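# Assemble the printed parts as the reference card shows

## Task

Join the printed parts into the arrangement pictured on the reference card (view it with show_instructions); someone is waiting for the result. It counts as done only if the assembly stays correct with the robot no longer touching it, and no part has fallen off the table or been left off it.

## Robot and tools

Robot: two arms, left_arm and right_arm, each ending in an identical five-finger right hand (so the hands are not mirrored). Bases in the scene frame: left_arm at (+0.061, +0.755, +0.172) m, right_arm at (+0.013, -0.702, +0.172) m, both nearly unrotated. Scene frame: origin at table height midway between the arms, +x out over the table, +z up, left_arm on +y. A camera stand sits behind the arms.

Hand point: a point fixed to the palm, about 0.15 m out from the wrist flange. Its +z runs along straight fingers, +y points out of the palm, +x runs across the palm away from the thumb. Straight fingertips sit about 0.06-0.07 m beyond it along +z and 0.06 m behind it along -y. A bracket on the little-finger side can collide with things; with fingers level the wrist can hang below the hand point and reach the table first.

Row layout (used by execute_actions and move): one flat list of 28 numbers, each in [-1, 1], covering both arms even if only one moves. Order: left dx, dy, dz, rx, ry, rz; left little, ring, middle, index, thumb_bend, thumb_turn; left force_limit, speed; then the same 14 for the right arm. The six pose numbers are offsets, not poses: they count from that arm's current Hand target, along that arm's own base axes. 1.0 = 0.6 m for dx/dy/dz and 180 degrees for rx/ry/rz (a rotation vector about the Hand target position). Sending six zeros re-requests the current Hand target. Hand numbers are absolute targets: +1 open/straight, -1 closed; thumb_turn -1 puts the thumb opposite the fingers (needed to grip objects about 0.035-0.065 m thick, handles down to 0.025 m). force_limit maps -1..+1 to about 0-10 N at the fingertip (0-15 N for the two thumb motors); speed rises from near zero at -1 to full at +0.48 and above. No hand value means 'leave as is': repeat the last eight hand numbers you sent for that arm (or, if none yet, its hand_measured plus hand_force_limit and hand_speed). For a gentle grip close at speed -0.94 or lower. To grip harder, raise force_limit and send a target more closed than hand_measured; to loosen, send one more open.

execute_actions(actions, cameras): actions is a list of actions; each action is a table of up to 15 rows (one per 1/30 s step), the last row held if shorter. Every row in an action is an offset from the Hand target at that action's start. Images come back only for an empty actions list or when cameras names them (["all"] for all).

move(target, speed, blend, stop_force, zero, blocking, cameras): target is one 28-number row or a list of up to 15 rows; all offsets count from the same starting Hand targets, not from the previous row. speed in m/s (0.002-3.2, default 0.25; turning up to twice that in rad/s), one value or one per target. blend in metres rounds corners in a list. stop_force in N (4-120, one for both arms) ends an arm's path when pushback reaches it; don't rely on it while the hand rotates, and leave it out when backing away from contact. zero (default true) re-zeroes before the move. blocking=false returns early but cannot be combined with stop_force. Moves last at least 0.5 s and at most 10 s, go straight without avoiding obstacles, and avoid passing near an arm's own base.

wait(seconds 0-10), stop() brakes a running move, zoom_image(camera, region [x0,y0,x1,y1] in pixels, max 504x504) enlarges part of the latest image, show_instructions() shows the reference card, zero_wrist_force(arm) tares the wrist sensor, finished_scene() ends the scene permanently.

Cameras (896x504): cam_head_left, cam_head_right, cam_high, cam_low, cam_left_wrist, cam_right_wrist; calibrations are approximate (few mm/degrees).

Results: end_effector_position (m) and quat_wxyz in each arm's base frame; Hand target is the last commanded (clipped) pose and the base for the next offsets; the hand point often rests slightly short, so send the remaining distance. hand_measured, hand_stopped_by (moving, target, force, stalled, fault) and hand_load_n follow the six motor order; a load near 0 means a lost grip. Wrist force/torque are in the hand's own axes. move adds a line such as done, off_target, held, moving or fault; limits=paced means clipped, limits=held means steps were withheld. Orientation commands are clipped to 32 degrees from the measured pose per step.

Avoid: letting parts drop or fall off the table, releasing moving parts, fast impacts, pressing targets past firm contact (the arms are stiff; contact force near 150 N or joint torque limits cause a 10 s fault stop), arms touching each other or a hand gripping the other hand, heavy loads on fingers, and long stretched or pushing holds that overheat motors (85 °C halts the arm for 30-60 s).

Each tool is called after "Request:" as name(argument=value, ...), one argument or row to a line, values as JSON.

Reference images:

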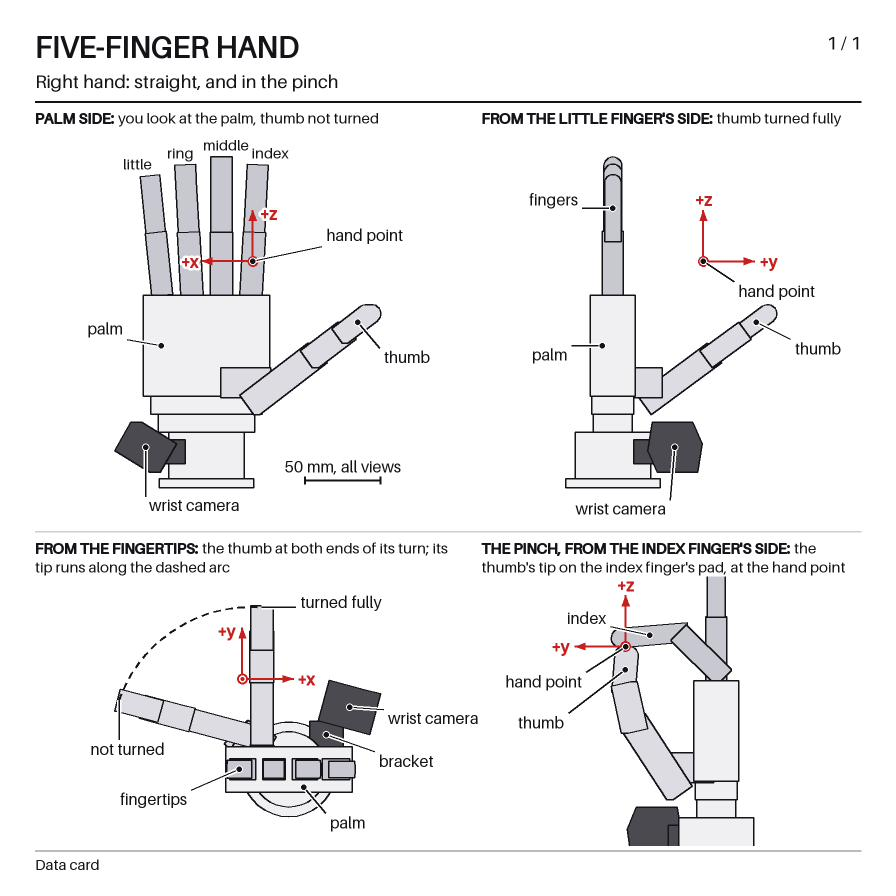

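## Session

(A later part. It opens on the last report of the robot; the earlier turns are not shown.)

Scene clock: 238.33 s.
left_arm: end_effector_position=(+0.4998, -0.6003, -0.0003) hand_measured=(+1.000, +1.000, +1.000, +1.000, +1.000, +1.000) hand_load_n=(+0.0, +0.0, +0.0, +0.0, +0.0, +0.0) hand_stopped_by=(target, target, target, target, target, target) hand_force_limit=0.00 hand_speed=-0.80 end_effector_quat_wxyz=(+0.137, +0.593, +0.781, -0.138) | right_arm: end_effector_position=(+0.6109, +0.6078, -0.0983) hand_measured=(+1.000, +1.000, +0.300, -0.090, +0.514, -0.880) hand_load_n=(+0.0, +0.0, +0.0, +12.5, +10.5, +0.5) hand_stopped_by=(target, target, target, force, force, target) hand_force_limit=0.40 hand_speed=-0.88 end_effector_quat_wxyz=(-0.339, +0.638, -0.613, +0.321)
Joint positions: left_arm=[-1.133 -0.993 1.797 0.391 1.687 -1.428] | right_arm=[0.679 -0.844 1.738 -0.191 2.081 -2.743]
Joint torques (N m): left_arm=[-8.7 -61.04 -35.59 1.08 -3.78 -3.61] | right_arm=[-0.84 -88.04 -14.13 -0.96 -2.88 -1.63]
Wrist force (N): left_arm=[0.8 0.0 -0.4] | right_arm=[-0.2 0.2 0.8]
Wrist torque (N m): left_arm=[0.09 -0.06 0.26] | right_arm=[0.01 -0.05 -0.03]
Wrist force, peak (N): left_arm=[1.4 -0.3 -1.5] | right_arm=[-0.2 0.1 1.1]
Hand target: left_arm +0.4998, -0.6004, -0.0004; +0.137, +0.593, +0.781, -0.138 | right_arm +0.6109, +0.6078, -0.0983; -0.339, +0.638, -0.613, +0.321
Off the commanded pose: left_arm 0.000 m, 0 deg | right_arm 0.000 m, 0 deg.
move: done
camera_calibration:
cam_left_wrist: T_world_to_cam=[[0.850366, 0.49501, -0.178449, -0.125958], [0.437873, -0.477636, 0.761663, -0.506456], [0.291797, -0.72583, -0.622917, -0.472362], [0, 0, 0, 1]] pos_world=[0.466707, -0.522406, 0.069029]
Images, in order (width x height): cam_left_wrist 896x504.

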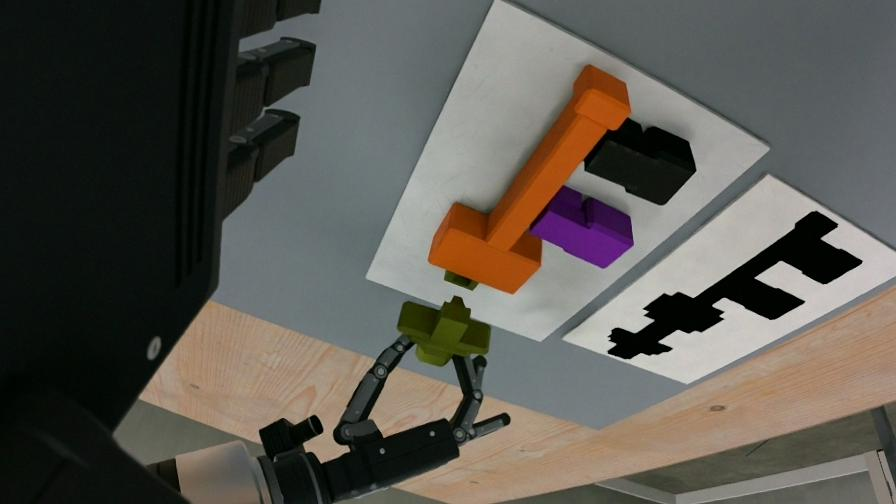

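Request:
move(
  target=[0,0,0,0,0,0,1,1,1,1,1,1,0,-0.8,-0.0017,-0.0132,-0.043,0,0,-0.0428,1,1,0.3,-0.5,0.1,-0.88,0.4,-0.88],
  speed=0.06,
  cameras=["cam_left_wrist"],
)

Request:
zoom_image(
  camera="cam_left_wrist",
  region=[380, 190, 560, 390],
)

Scene clock: 245.43 s.
left_arm: end_effector_position=(+0.4998, -0.6004, -0.0004) hand_measured=(+1.000, +1.000, +1.000, +1.000, +1.000, +1.000) hand_load_n=(+0.0, +0.0, +0.5, +0.0, +0.0, +0.0) hand_stopped_by=(target, target, target, target, target, target) hand_force_limit=0.00 hand_speed=-0.80 end_effector_quat_wxyz=(+0.137, +0.593, +0.781, -0.138) | right_arm: end_effector_position=(+0.6099, +0.5998, -0.1241) hand_measured=(+1.000, +1.000, +0.300, -0.090, +0.514, -0.880) hand_load_n=(+0.0, +0.0, +0.0, +12.5, +10.5, +1.0) hand_stopped_by=(target, target, target, force, force, target) hand_force_limit=0.40 hand_speed=-0.88 end_effector_quat_wxyz=(+0.317, -0.595, +0.654, -0.343)
Joint positions: left_arm=[-1.133 -0.993 1.797 0.391 1.687 -1.428] | right_arm=[0.703 -0.786 1.698 -0.143 2.198 -2.617]
Joint torques (N m): left_arm=[-10.05 -62.81 -34.8 0.55 -3.77 -3.58] | right_arm=[8.25 -70.28 -36.79 4.2 2.57 2]
Wrist force (N): left_arm=[1.0 0.0 -0.3] | right_arm=[-0.3 0.2 0.7]
Wrist torque (N m): left_arm=[0.10 -0.09 0.28] | right_arm=[0.00 -0.05 -0.28]
Wrist force, peak (N): left_arm=[1.6 0.3 -0.5] | right_arm=[-0.1 -0.2 1.2]
Hand target: left_arm +0.4998, -0.6004, -0.0004; +0.137, +0.593, +0.781, -0.138 | right_arm +0.6099, +0.5998, -0.1241; +0.317, -0.595, +0.654, -0.343
Off the commanded pose: left_arm 0.000 m, 0 deg | right_arm 0.000 m, 0 deg.
move: done
camera_calibration:
cam_left_wrist: T_world_to_cam=[[0.850353, 0.495031, -0.178451, -0.125909], [0.43791, -0.477682, 0.761613, -0.506465], [0.291779, -0.725785, -0.622978, -0.472461], [0, 0, 0, 1]] pos_world=[0.466707, -0.522506, 0.0689288]
Images, in order (width x height): cam_left_wrist 896x504.

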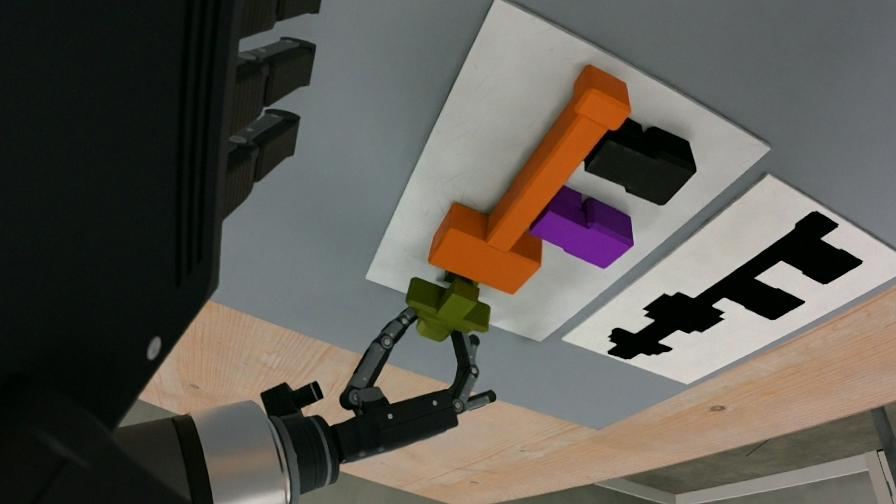

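Scaled by 2.520.

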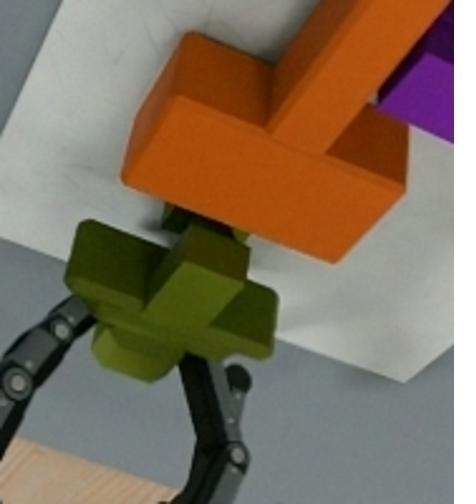

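Request:
move(
  target=[0,0,0,0,0,0,1,1,1,1,1,1,0,-0.8,0,0,-0.03,0,0,0,1,1,0.3,-0.5,0.1,-0.88,0.4,-0.88],
  speed=0.01,
  stop_force=4,
  cameras=["cam_left_wrist"],
)

Request:
zoom_image(
  camera="cam_left_wrist",
  region=[380, 190, 560, 390],
)

Scene clock: 249.60 s.
left_arm: end_effector_position=(+0.4998, -0.6004, -0.0004) hand_measured=(+1.000, +1.000, +1.000, +1.000, +1.000, +1.000) hand_load_n=(+0.0, +0.0, +0.0, +0.0, +0.0, +0.0) hand_stopped_by=(target, target, target, target, target, target) hand_force_limit=0.00 hand_speed=-0.80 end_effector_quat_wxyz=(+0.137, +0.593, +0.781, -0.138) | right_arm: end_effector_position=(+0.6099, +0.5999, -0.1398) hand_measured=(+1.000, +1.000, +0.300, -0.090, +0.514, -0.880) hand_load_n=(+0.0, +0.0, +0.0, +12.5, +10.5, +0.5) hand_stopped_by=(target, target, target, force, force, target) hand_force_limit=0.40 hand_speed=-0.88 end_effector_quat_wxyz=(+0.317, -0.595, +0.654, -0.343)
Joint positions: left_arm=[-1.133 -0.993 1.797 0.391 1.687 -1.428] | right_arm=[0.703 -0.765 1.697 -0.162 2.198 -2.617]
Joint torques (N m): left_arm=[-9.34 -63.2 -35.36 0.87 -3.57 -3.72] | right_arm=[7.52 -89.93 -12.34 4.34 -0.01 1.27]
Wrist force (N): left_arm=[1.2 0.3 -0.2] | right_arm=[-0.1 -0.4 0.4]
Wrist torque (N m): left_arm=[0.13 -0.13 0.29] | right_arm=[-0.07 -0.07 -0.29]
Wrist force, peak (N): left_arm=[1.8 -0.2 -0.4] | right_arm=[0.4 -6.5 -5.8]
Hand target: left_arm +0.4998, -0.6004, -0.0004; +0.137, +0.593, +0.781, -0.138 | right_arm +0.6099, +0.5998, -0.1399; +0.317, -0.595, +0.654, -0.343 (not the last commanded pose)
Off the commanded pose: left_arm 0.000 m, 0 deg | right_arm 0.002 m, 0 deg.
move: contact (right_arm)
camera_calibration:
cam_left_wrist: T_world_to_cam=[[0.850353, 0.495031, -0.178451, -0.125909], [0.43791, -0.477682, 0.761613, -0.506465], [0.291779, -0.725785, -0.622978, -0.472461], [0, 0, 0, 1]] pos_world=[0.466707, -0.522506, 0.0689288]
Images, in order (width x height): cam_left_wrist 896x504.

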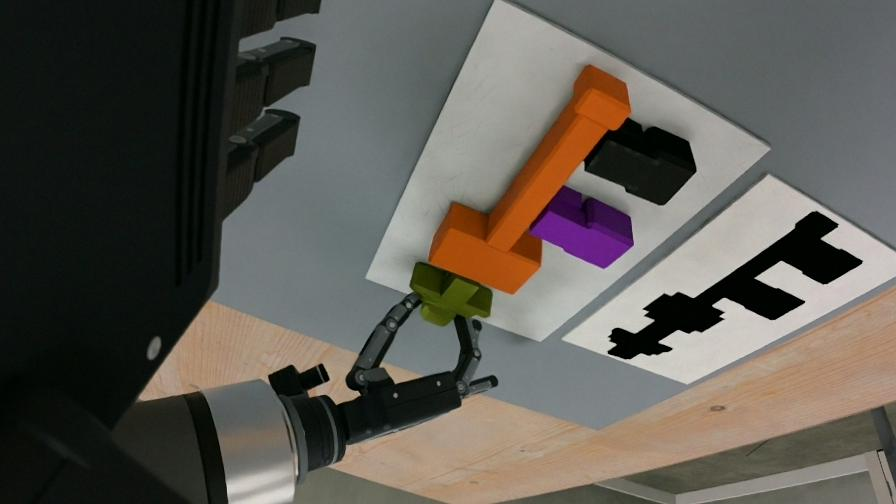

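Scaled by 2.520.

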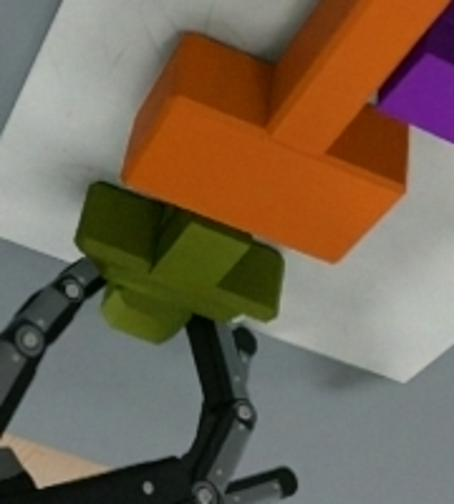

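Request:
move(
  target=[0,0,0,0,0,0,1,1,1,1,1,1,0,-0.8,0.01,0,0,0,0,0,1,1,0.3,-0.5,0.1,-0.88,0.4,-0.88],
  speed=0.008,
  stop_force=4,
)

Request:
move(
  target=[0,0,0,0,0,0,1,1,1,1,1,1,0,-0.8,0,0.012,0,0,0,0,1,1,0.3,-0.5,0.1,-0.88,0.4,-0.88],
  speed=0.008,
  stop_force=4,
)

Scene clock: 251.83 s.
left_arm: end_effector_position=(+0.4998, -0.6004, -0.0004) hand_measured=(+1.000, +1.000, +1.000, +1.000, +1.000, +1.000) hand_load_n=(+0.0, +0.0, +0.0, +0.0, +0.0, +0.0) hand_stopped_by=(target, target, target, target, target, target) hand_force_limit=0.00 hand_speed=-0.80 end_effector_quat_wxyz=(+0.137, +0.593, +0.781, -0.138) | right_arm: end_effector_position=(+0.6143, +0.5998, -0.1399) hand_measured=(+1.000, +1.000, +0.300, -0.090, +0.514, -0.880) hand_load_n=(+0.0, +0.0, +0.0, +12.0, +10.5, -4.5) hand_stopped_by=(target, target, target, force, force, target) hand_force_limit=0.40 hand_speed=-0.88 end_effector_quat_wxyz=(+0.317, -0.595, +0.654, -0.343)
Joint positions: left_arm=[-1.133 -0.993 1.797 0.391 1.687 -1.428] | right_arm=[0.699 -0.763 1.691 -0.16 2.195 -2.62]
Joint torques (N m): left_arm=[-9.77 -61.88 -35.08 0.78 -3.49 -3.82] | right_arm=[7.5 -92.4 -11.58 -0.01 3.21 1.22]
Wrist force (N): left_arm=[1.2 0.1 -0.4] | right_arm=[-1.4 -0.6 -2.2]
Wrist torque (N m): left_arm=[0.12 -0.12 0.29] | right_arm=[-0.05 -0.17 -0.08]
Wrist force, peak (N): left_arm=[1.5 0.2 -0.4] | right_arm=[-1.0 0.6 -4.3]
Hand target: left_arm +0.4998, -0.6004, -0.0004; +0.137, +0.593, +0.781, -0.138 | right_arm +0.6143, +0.5998, -0.1399; +0.317, -0.595, +0.654, -0.343 (not the last commanded pose)
Off the commanded pose: left_arm 0.000 m, 0 deg | right_arm 0.002 m, 0 deg.
move: contact (right_arm)

Scene clock: 253.23 s.
left_arm: end_effector_position=(+0.4998, -0.6004, -0.0004) hand_measured=(+1.000, +1.000, +1.000, +1.000, +1.000, +1.000) hand_load_n=(+0.0, +0.0, +0.0, +0.0, +0.0, +0.0) hand_stopped_by=(target, target, target, target, target, target) hand_force_limit=0.00 hand_speed=-0.80 end_effector_quat_wxyz=(+0.137, +0.593, +0.781, -0.138) | right_arm: end_effector_position=(+0.6142, +0.6021, -0.1398) hand_measured=(+1.000, +1.000, +0.300, -0.090, +0.514, -0.880) hand_load_n=(+0.0, +0.0, +0.0, +11.5, +10.5, -5.5) hand_stopped_by=(target, target, target, force, force, target) hand_force_limit=0.40 hand_speed=-0.88 end_effector_quat_wxyz=(+0.317, -0.595, +0.654, -0.343)
Joint positions: left_arm=[-1.133 -0.993 1.797 0.391 1.687 -1.428] | right_arm=[0.702 -0.761 1.687 -0.157 2.197 -2.618]
Joint torques (N m): left_arm=[-10.17 -63.14 -34.74 0.7 -3.83 -3.5] | right_arm=[-11.38 -93.59 -12.79 -0.84 -1.85 -1.27]
Wrist force (N): left_arm=[1.0 0.3 -0.2] | right_arm=[-0.8 -0.5 -2.4]
Wrist torque (N m): left_arm=[0.13 -0.10 0.29] | right_arm=[-0.11 -0.21 -0.33]
Wrist force, peak (N): left_arm=[1.4 0.6 -0.2] | right_arm=[2.9 -0.7 -3.0]
Hand target: left_arm +0.4998, -0.6004, -0.0004; +0.137, +0.593, +0.781, -0.138 | right_arm +0.6142, +0.6021, -0.1398; +0.317, -0.595, +0.654, -0.343 (not the last commanded pose)
Off the commanded pose: left_arm 0.000 m, 0 deg | right_arm 0.005 m, 0 deg.
move: contact (right_arm)

Request:
move(
  target=[0,0,0,0,0,0,1,1,1,1,1,1,0,-0.8,-0.0037,-0.002,0,0,0,0,1,1,0.3,-0.5,0.1,-0.88,0.4,-0.88],
  speed=0.01,
  cameras=["cam_left_wrist"],
)

Request:
zoom_image(
  camera="cam_left_wrist",
  region=[380, 190, 560, 390],
)

Scene clock: 254.53 s.
left_arm: end_effector_position=(+0.4998, -0.6004, -0.0004) hand_measured=(+1.000, +1.000, +1.000, +1.000, +1.000, +1.000) hand_load_n=(+0.0, +0.0, +0.0, +0.0, +0.0, +0.0) hand_stopped_by=(target, target, target, target, target, target) hand_force_limit=0.00 hand_speed=-0.80 end_effector_quat_wxyz=(+0.137, +0.593, +0.781, -0.138) | right_arm: end_effector_position=(+0.6121, +0.6010, -0.1398) hand_measured=(+1.000, +1.000, +0.300, -0.090, +0.514, -0.880) hand_load_n=(+0.0, +0.0, +0.0, +12.5, +10.0, +0.5) hand_stopped_by=(target, target, target, force, force, target) hand_force_limit=0.40 hand_speed=-0.88 end_effector_quat_wxyz=(+0.317, -0.595, +0.654, -0.343)
Joint positions: left_arm=[-1.133 -0.993 1.797 0.391 1.687 -1.428] | right_arm=[0.702 -0.763 1.692 -0.159 2.198 -2.618]
Joint torques (N m): left_arm=[-9.8 -62.88 -34.92 0.58 -3.84 -3.49] | right_arm=[8.35 -90.84 -11.63 -0.29 3.13 1.99]
Wrist force (N): left_arm=[1.1 0.2 -0.4] | right_arm=[-0.4 -1.4 0.3]
Wrist torque (N m): left_arm=[0.13 -0.10 0.28] | right_arm=[-0.05 -0.08 -0.28]
Wrist force, peak (N): left_arm=[1.6 0.2 -0.4] | right_arm=[-1.0 -0.7 -2.8]
Hand target: left_arm +0.4998, -0.6004, -0.0004; +0.137, +0.593, +0.781, -0.138 | right_arm +0.6120, +0.6009, -0.1398; +0.317, -0.595, +0.654, -0.343
Off the commanded pose: left_arm 0.000 m, 0 deg | right_arm 0.000 m, 0 deg.
move: done
camera_calibration:
cam_left_wrist: T_world_to_cam=[[0.850353, 0.495031, -0.178451, -0.125909], [0.43791, -0.477682, 0.761613, -0.506465], [0.291779, -0.725785, -0.622978, -0.472461], [0, 0, 0, 1]] pos_world=[0.466707, -0.522506, 0.0689288]
Images, in order (width x height): cam_left_wrist 896x504.

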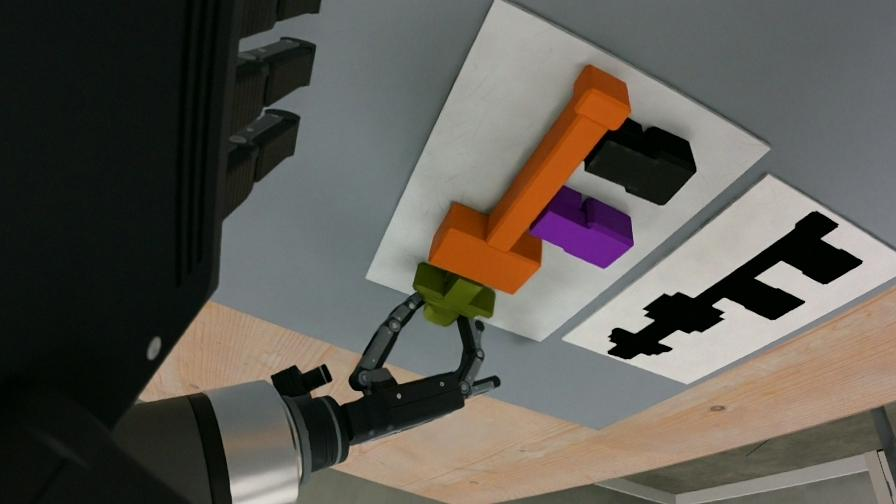

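Scaled by 2.520.

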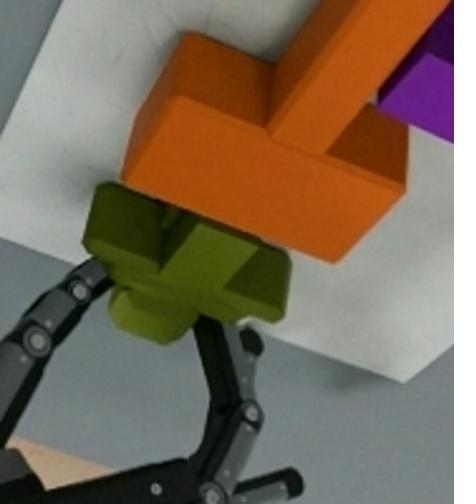

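Request:
move(
  target=[0,0,0,0,0,0,1,1,1,1,1,1,0,-0.8,0,0,-0.01,0,0,0,1,1,0.3,-0.5,0.1,-0.88,0.4,-0.88],
  speed=0.006,
  stop_force=6,
)

Request:
move(
  target=[0,0,0,0,0,0,1,1,1,1,1,1,0,-0.8,0,0,0,0,0,0,1,1,0.3,0.25,0.72,-0.88,0.4,-0.75],
)

Request:
move(
  target=[
    [0,0,0,0,0,0,1,1,1,1,1,1,0,-0.8,0,0,0.1,0,0,0,1,1,0.3,0.25,0.72,-0.88,0.4,-0.75],
    [0,0,0,0,0,0,1,1,1,1,1,1,0,-0.8,-0.15,-0.35,0.25,0,0,0,1,1,0.3,0.25,0.72,-0.88,0.4,-0.75],
  ],
  speed=[0.06,0.3],
  cameras=["cam_left_wrist"],
)

Request:
zoom_image(
  camera="cam_left_wrist",
  region=[380, 190, 560, 390],
)

Scene clock: 256.70 s.
left_arm: end_effector_position=(+0.4998, -0.6004, -0.0004) hand_measured=(+1.000, +1.000, +1.000, +1.000, +1.000, +1.000) hand_load_n=(+0.0, +0.0, +0.0, +0.0, +0.0, +0.0) hand_stopped_by=(target, target, target, target, target, target) hand_force_limit=0.00 hand_speed=-0.80 end_effector_quat_wxyz=(+0.137, +0.593, +0.781, -0.138) | right_arm: end_effector_position=(+0.6120, +0.6009, -0.1401) hand_measured=(+1.000, +1.000, +0.300, -0.090, +0.514, -0.880) hand_load_n=(+0.0, +0.0, +0.0, +11.5, +9.5, +0.5) hand_stopped_by=(target, target, target, force, force, target) hand_force_limit=0.40 hand_speed=-0.88 end_effector_quat_wxyz=(+0.317, -0.595, +0.654, -0.343)
Joint positions: left_arm=[-1.133 -0.993 1.797 0.391 1.687 -1.428] | right_arm=[0.702 -0.763 1.692 -0.16 2.198 -2.618]
Joint torques (N m): left_arm=[-10.78 -62.25 -34.13 0.71 -3.86 -3.52] | right_arm=[4.66 -85.71 -15.54 4.44 0.5 1.13]
Wrist force (N): left_arm=[1.3 0.4 -0.4] | right_arm=[0.7 -4.7 -3.8]
Wrist torque (N m): left_arm=[0.15 -0.13 0.30] | right_arm=[-0.09 -0.11 -0.27]
Wrist force, peak (N): left_arm=[1.5 0.6 -0.3] | right_arm=[0.2 -8.0 -5.4]
Hand target: left_arm +0.4998, -0.6004, -0.0004; +0.137, +0.593, +0.781, -0.138 | right_arm +0.6120, +0.6010, -0.1401; +0.317, -0.595, +0.654, -0.343 (not the last commanded pose)
Off the commanded pose: left_arm 0.000 m, 0 deg | right_arm 0.006 m, 0 deg.
move: contact (right_arm)

Scene clock: 257.57 s.
left_arm: end_effector_position=(+0.4998, -0.6004, -0.0004) hand_measured=(+1.000, +1.000, +1.000, +1.000, +1.000, +1.000) hand_load_n=(+0.0, -0.5, +0.0, +0.0, -0.5, +0.0) hand_stopped_by=(target, target, target, target, target, target) hand_force_limit=0.00 hand_speed=-0.80 end_effector_quat_wxyz=(+0.137, +0.593, +0.781, -0.138) | right_arm: end_effector_position=(+0.6120, +0.6009, -0.1401) hand_measured=(+1.000, +1.000, +0.300, +0.250, +0.720, -0.880) hand_load_n=(+0.0, +0.0, +0.0, +0.0, +0.0, +0.0) hand_stopped_by=(target, target, target, target, target, target) hand_force_limit=0.40 hand_speed=-0.75 end_effector_quat_wxyz=(+0.317, -0.595, +0.654, -0.343)
Joint positions: left_arm=[-1.133 -0.993 1.797 0.391 1.687 -1.428] | right_arm=[0.702 -0.763 1.692 -0.16 2.198 -2.618]
Joint torques (N m): left_arm=[-10.63 -63.03 -34.62 0.76 -3.87 -3.4] | right_arm=[3.59 -88.54 -15.36 2.25 -1.51 0.51]
Wrist force (N): left_arm=[1.1 0.2 -0.2] | right_arm=[-0.1 0.1 0.8]
Wrist torque (N m): left_arm=[0.12 -0.11 0.28] | right_arm=[-0.01 -0.07 -0.26]
Wrist force, peak (N): left_arm=[1.7 0.2 -0.4] | right_arm=[0.1 -3.7 -4.9]
Hand target: left_arm +0.4998, -0.6004, -0.0004; +0.137, +0.593, +0.781, -0.138 | right_arm +0.6120, +0.6010, -0.1401; +0.317, -0.595, +0.654, -0.343
Off the commanded pose: left_arm 0.000 m, 0 deg | right_arm 0.000 m, 0 deg.
move: done

Scene clock: 260.40 s.
left_arm: end_effector_position=(+0.4998, -0.6004, -0.0004) hand_measured=(+1.000, +1.000, +1.000, +1.000, +1.000, +1.000) hand_load_n=(+0.0, +0.0, +0.0, +0.0, +0.0, +0.0) hand_stopped_by=(target, target, target, target, target, target) hand_force_limit=0.00 hand_speed=-0.80 end_effector_quat_wxyz=(+0.137, +0.593, +0.781, -0.138) | right_arm: end_effector_position=(+0.5221, +0.3910, +0.0098) hand_measured=(+1.000, +1.000, +0.300, +0.250, +0.720, -0.880) hand_load_n=(+0.0, +0.0, +0.0, +0.0, +0.0, +0.0) hand_stopped_by=(target, target, target, target, target, target) hand_force_limit=0.40 hand_speed=-0.75 end_effector_quat_wxyz=(+0.317, -0.595, +0.654, -0.343)
Joint positions: left_arm=[-1.133 -0.993 1.797 0.391 1.687 -1.428] | right_arm=[0.492 -1.234 2.158 -0.24 2.04 -2.781]
Joint torques (N m): left_arm=[-10.14 -61.76 -34.85 0.49 -4.09 -3.33] | right_arm=[-8.43 -63.95 -13.37 -1.66 -2.6 -1.68]
Wrist force (N): left_arm=[1.0 0.1 -0.3] | right_arm=[0.1 0.0 0.8]
Wrist torque (N m): left_arm=[0.11 -0.10 0.28] | right_arm=[-0.07 -0.09 -0.05]
Wrist force, peak (N): left_arm=[1.7 0.1 0.3] | right_arm=[-1.5 0.2 1.7]
Hand target: left_arm +0.4998, -0.6004, -0.0004; +0.137, +0.593, +0.781, -0.138 | right_arm +0.5220, +0.3910, +0.0099; +0.317, -0.595, +0.654, -0.343
Off the commanded pose: left_arm 0.000 m, 0 deg | right_arm 0.000 m, 0 deg.
move: done
camera_calibration:
cam_left_wrist: T_world_to_cam=[[0.850353, 0.495031, -0.178451, -0.125909], [0.43791, -0.477682, 0.761613, -0.506465], [0.291779, -0.725785, -0.622978, -0.472461], [0, 0, 0, 1]] pos_world=[0.466707, -0.522506, 0.0689288]
Images, in order (width x height): cam_left_wrist 896x504.

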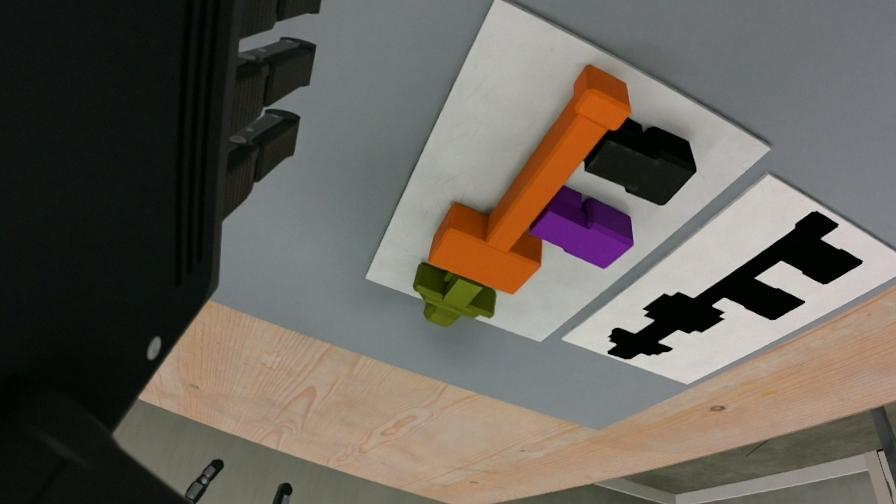

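Scaled by 2.520.

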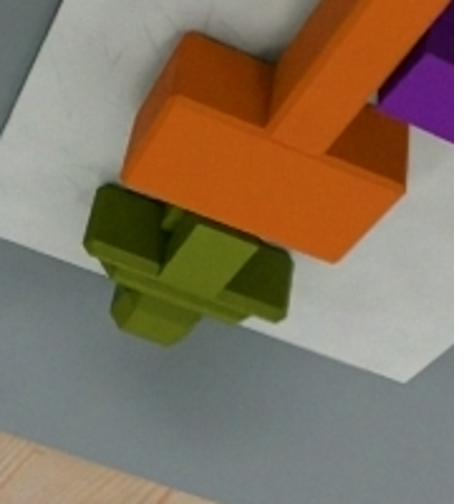

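Request:
move(
  target=[
    [0.133,-0.12,0.25,0.25,0.1,0,1,1,1,1,1,1,0,-0.8,-0.05,-0.15,0.1,0,0,0,1,1,0.3,0.25,0.72,-0.88,0.4,-0.75],
  ],
  speed=0.35,
  cameras=["cam_left_wrist"],
)

Request:
zoom_image(
  camera="cam_left_wrist",
  region=[340, 140, 640, 440],
)

Scene clock: 263.07 s.
left_arm: end_effector_position=(+0.5796, -0.6724, +0.1496) hand_measured=(+1.000, +1.000, +1.000, +1.000, +1.000, +1.000) hand_load_n=(+0.0, +0.0, -0.5, +0.0, +0.0, +0.0) hand_stopped_by=(target, target, target, target, target, target) hand_force_limit=0.00 hand_speed=-0.80 end_effector_quat_wxyz=(-0.220, +0.572, +0.786, +0.081) | right_arm: end_effector_position=(+0.4920, +0.3010, +0.0699) hand_measured=(+1.000, +1.000, +0.300, +0.250, +0.720, -0.880) hand_load_n=(+0.0, +0.0, +0.0, +0.0, +0.0, +0.0) hand_stopped_by=(target, target, target, target, target, target) hand_force_limit=0.40 hand_speed=-0.75 end_effector_quat_wxyz=(+0.317, -0.595, +0.654, -0.343)
Joint positions: left_arm=[-1.102 -0.592 0.891 1.742 1.626 -1.403] | right_arm=[0.326 -1.462 2.297 -0.195 1.909 -2.892]
Joint torques (N m): left_arm=[8.65 -96.34 -44.75 6.38 4.05 -3.86] | right_arm=[-10.87 -46.17 -17.4 3.36 -2.67 -2.03]
Wrist force (N): left_arm=[-0.5 0.0 -0.2] | right_arm=[0.0 -0.2 1.0]
Wrist torque (N m): left_arm=[-0.07 -0.02 0.17] | right_arm=[-0.14 -0.09 -0.04]
Wrist force, peak (N): left_arm=[2.4 -0.2 0.2] | right_arm=[-0.1 -0.1 1.1]
Hand target: left_arm +0.5796, -0.6724, +0.1496; -0.220, +0.572, +0.786, +0.081 | right_arm +0.4920, +0.3010, +0.0699; +0.317, -0.595, +0.654, -0.343
Off the commanded pose: left_arm 0.000 m, 0 deg | right_arm 0.000 m, 0 deg.
move: done
camera_calibration:
cam_left_wrist: T_world_to_cam=[[0.818771, 0.574022, -0.0106584, -0.085035], [0.573743, -0.817418, 0.051447, -0.890939], [0.0208194, -0.0482385, -0.998619, 0.214213], [0, 0, 0, 1]] pos_world=[0.576335, -0.669125, 0.258847]
Images, in order (width x height): cam_left_wrist 896x504.

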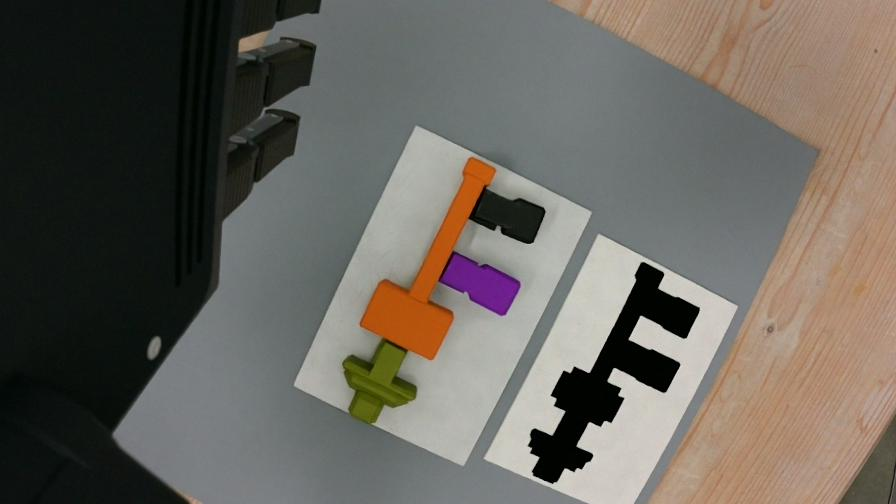

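Scaled by 1.680.

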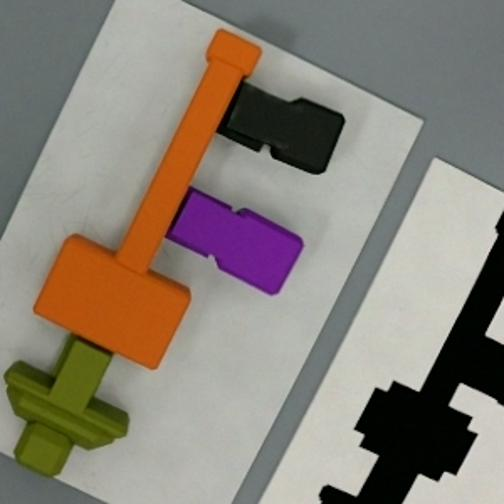

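Request:
zoom_image(
  camera="cam_left_wrist",
  region=[430, 150, 560, 320],
)

Scaled by 2.965.

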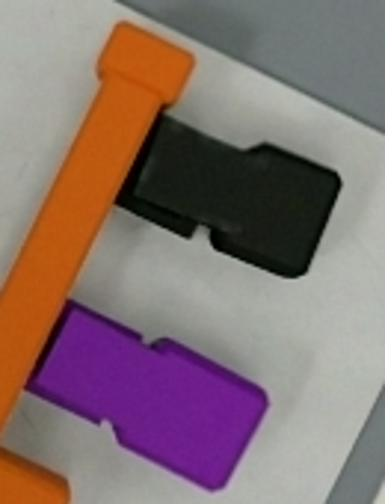

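Request:
finished_scene(
)

The scene is finished: the task was done.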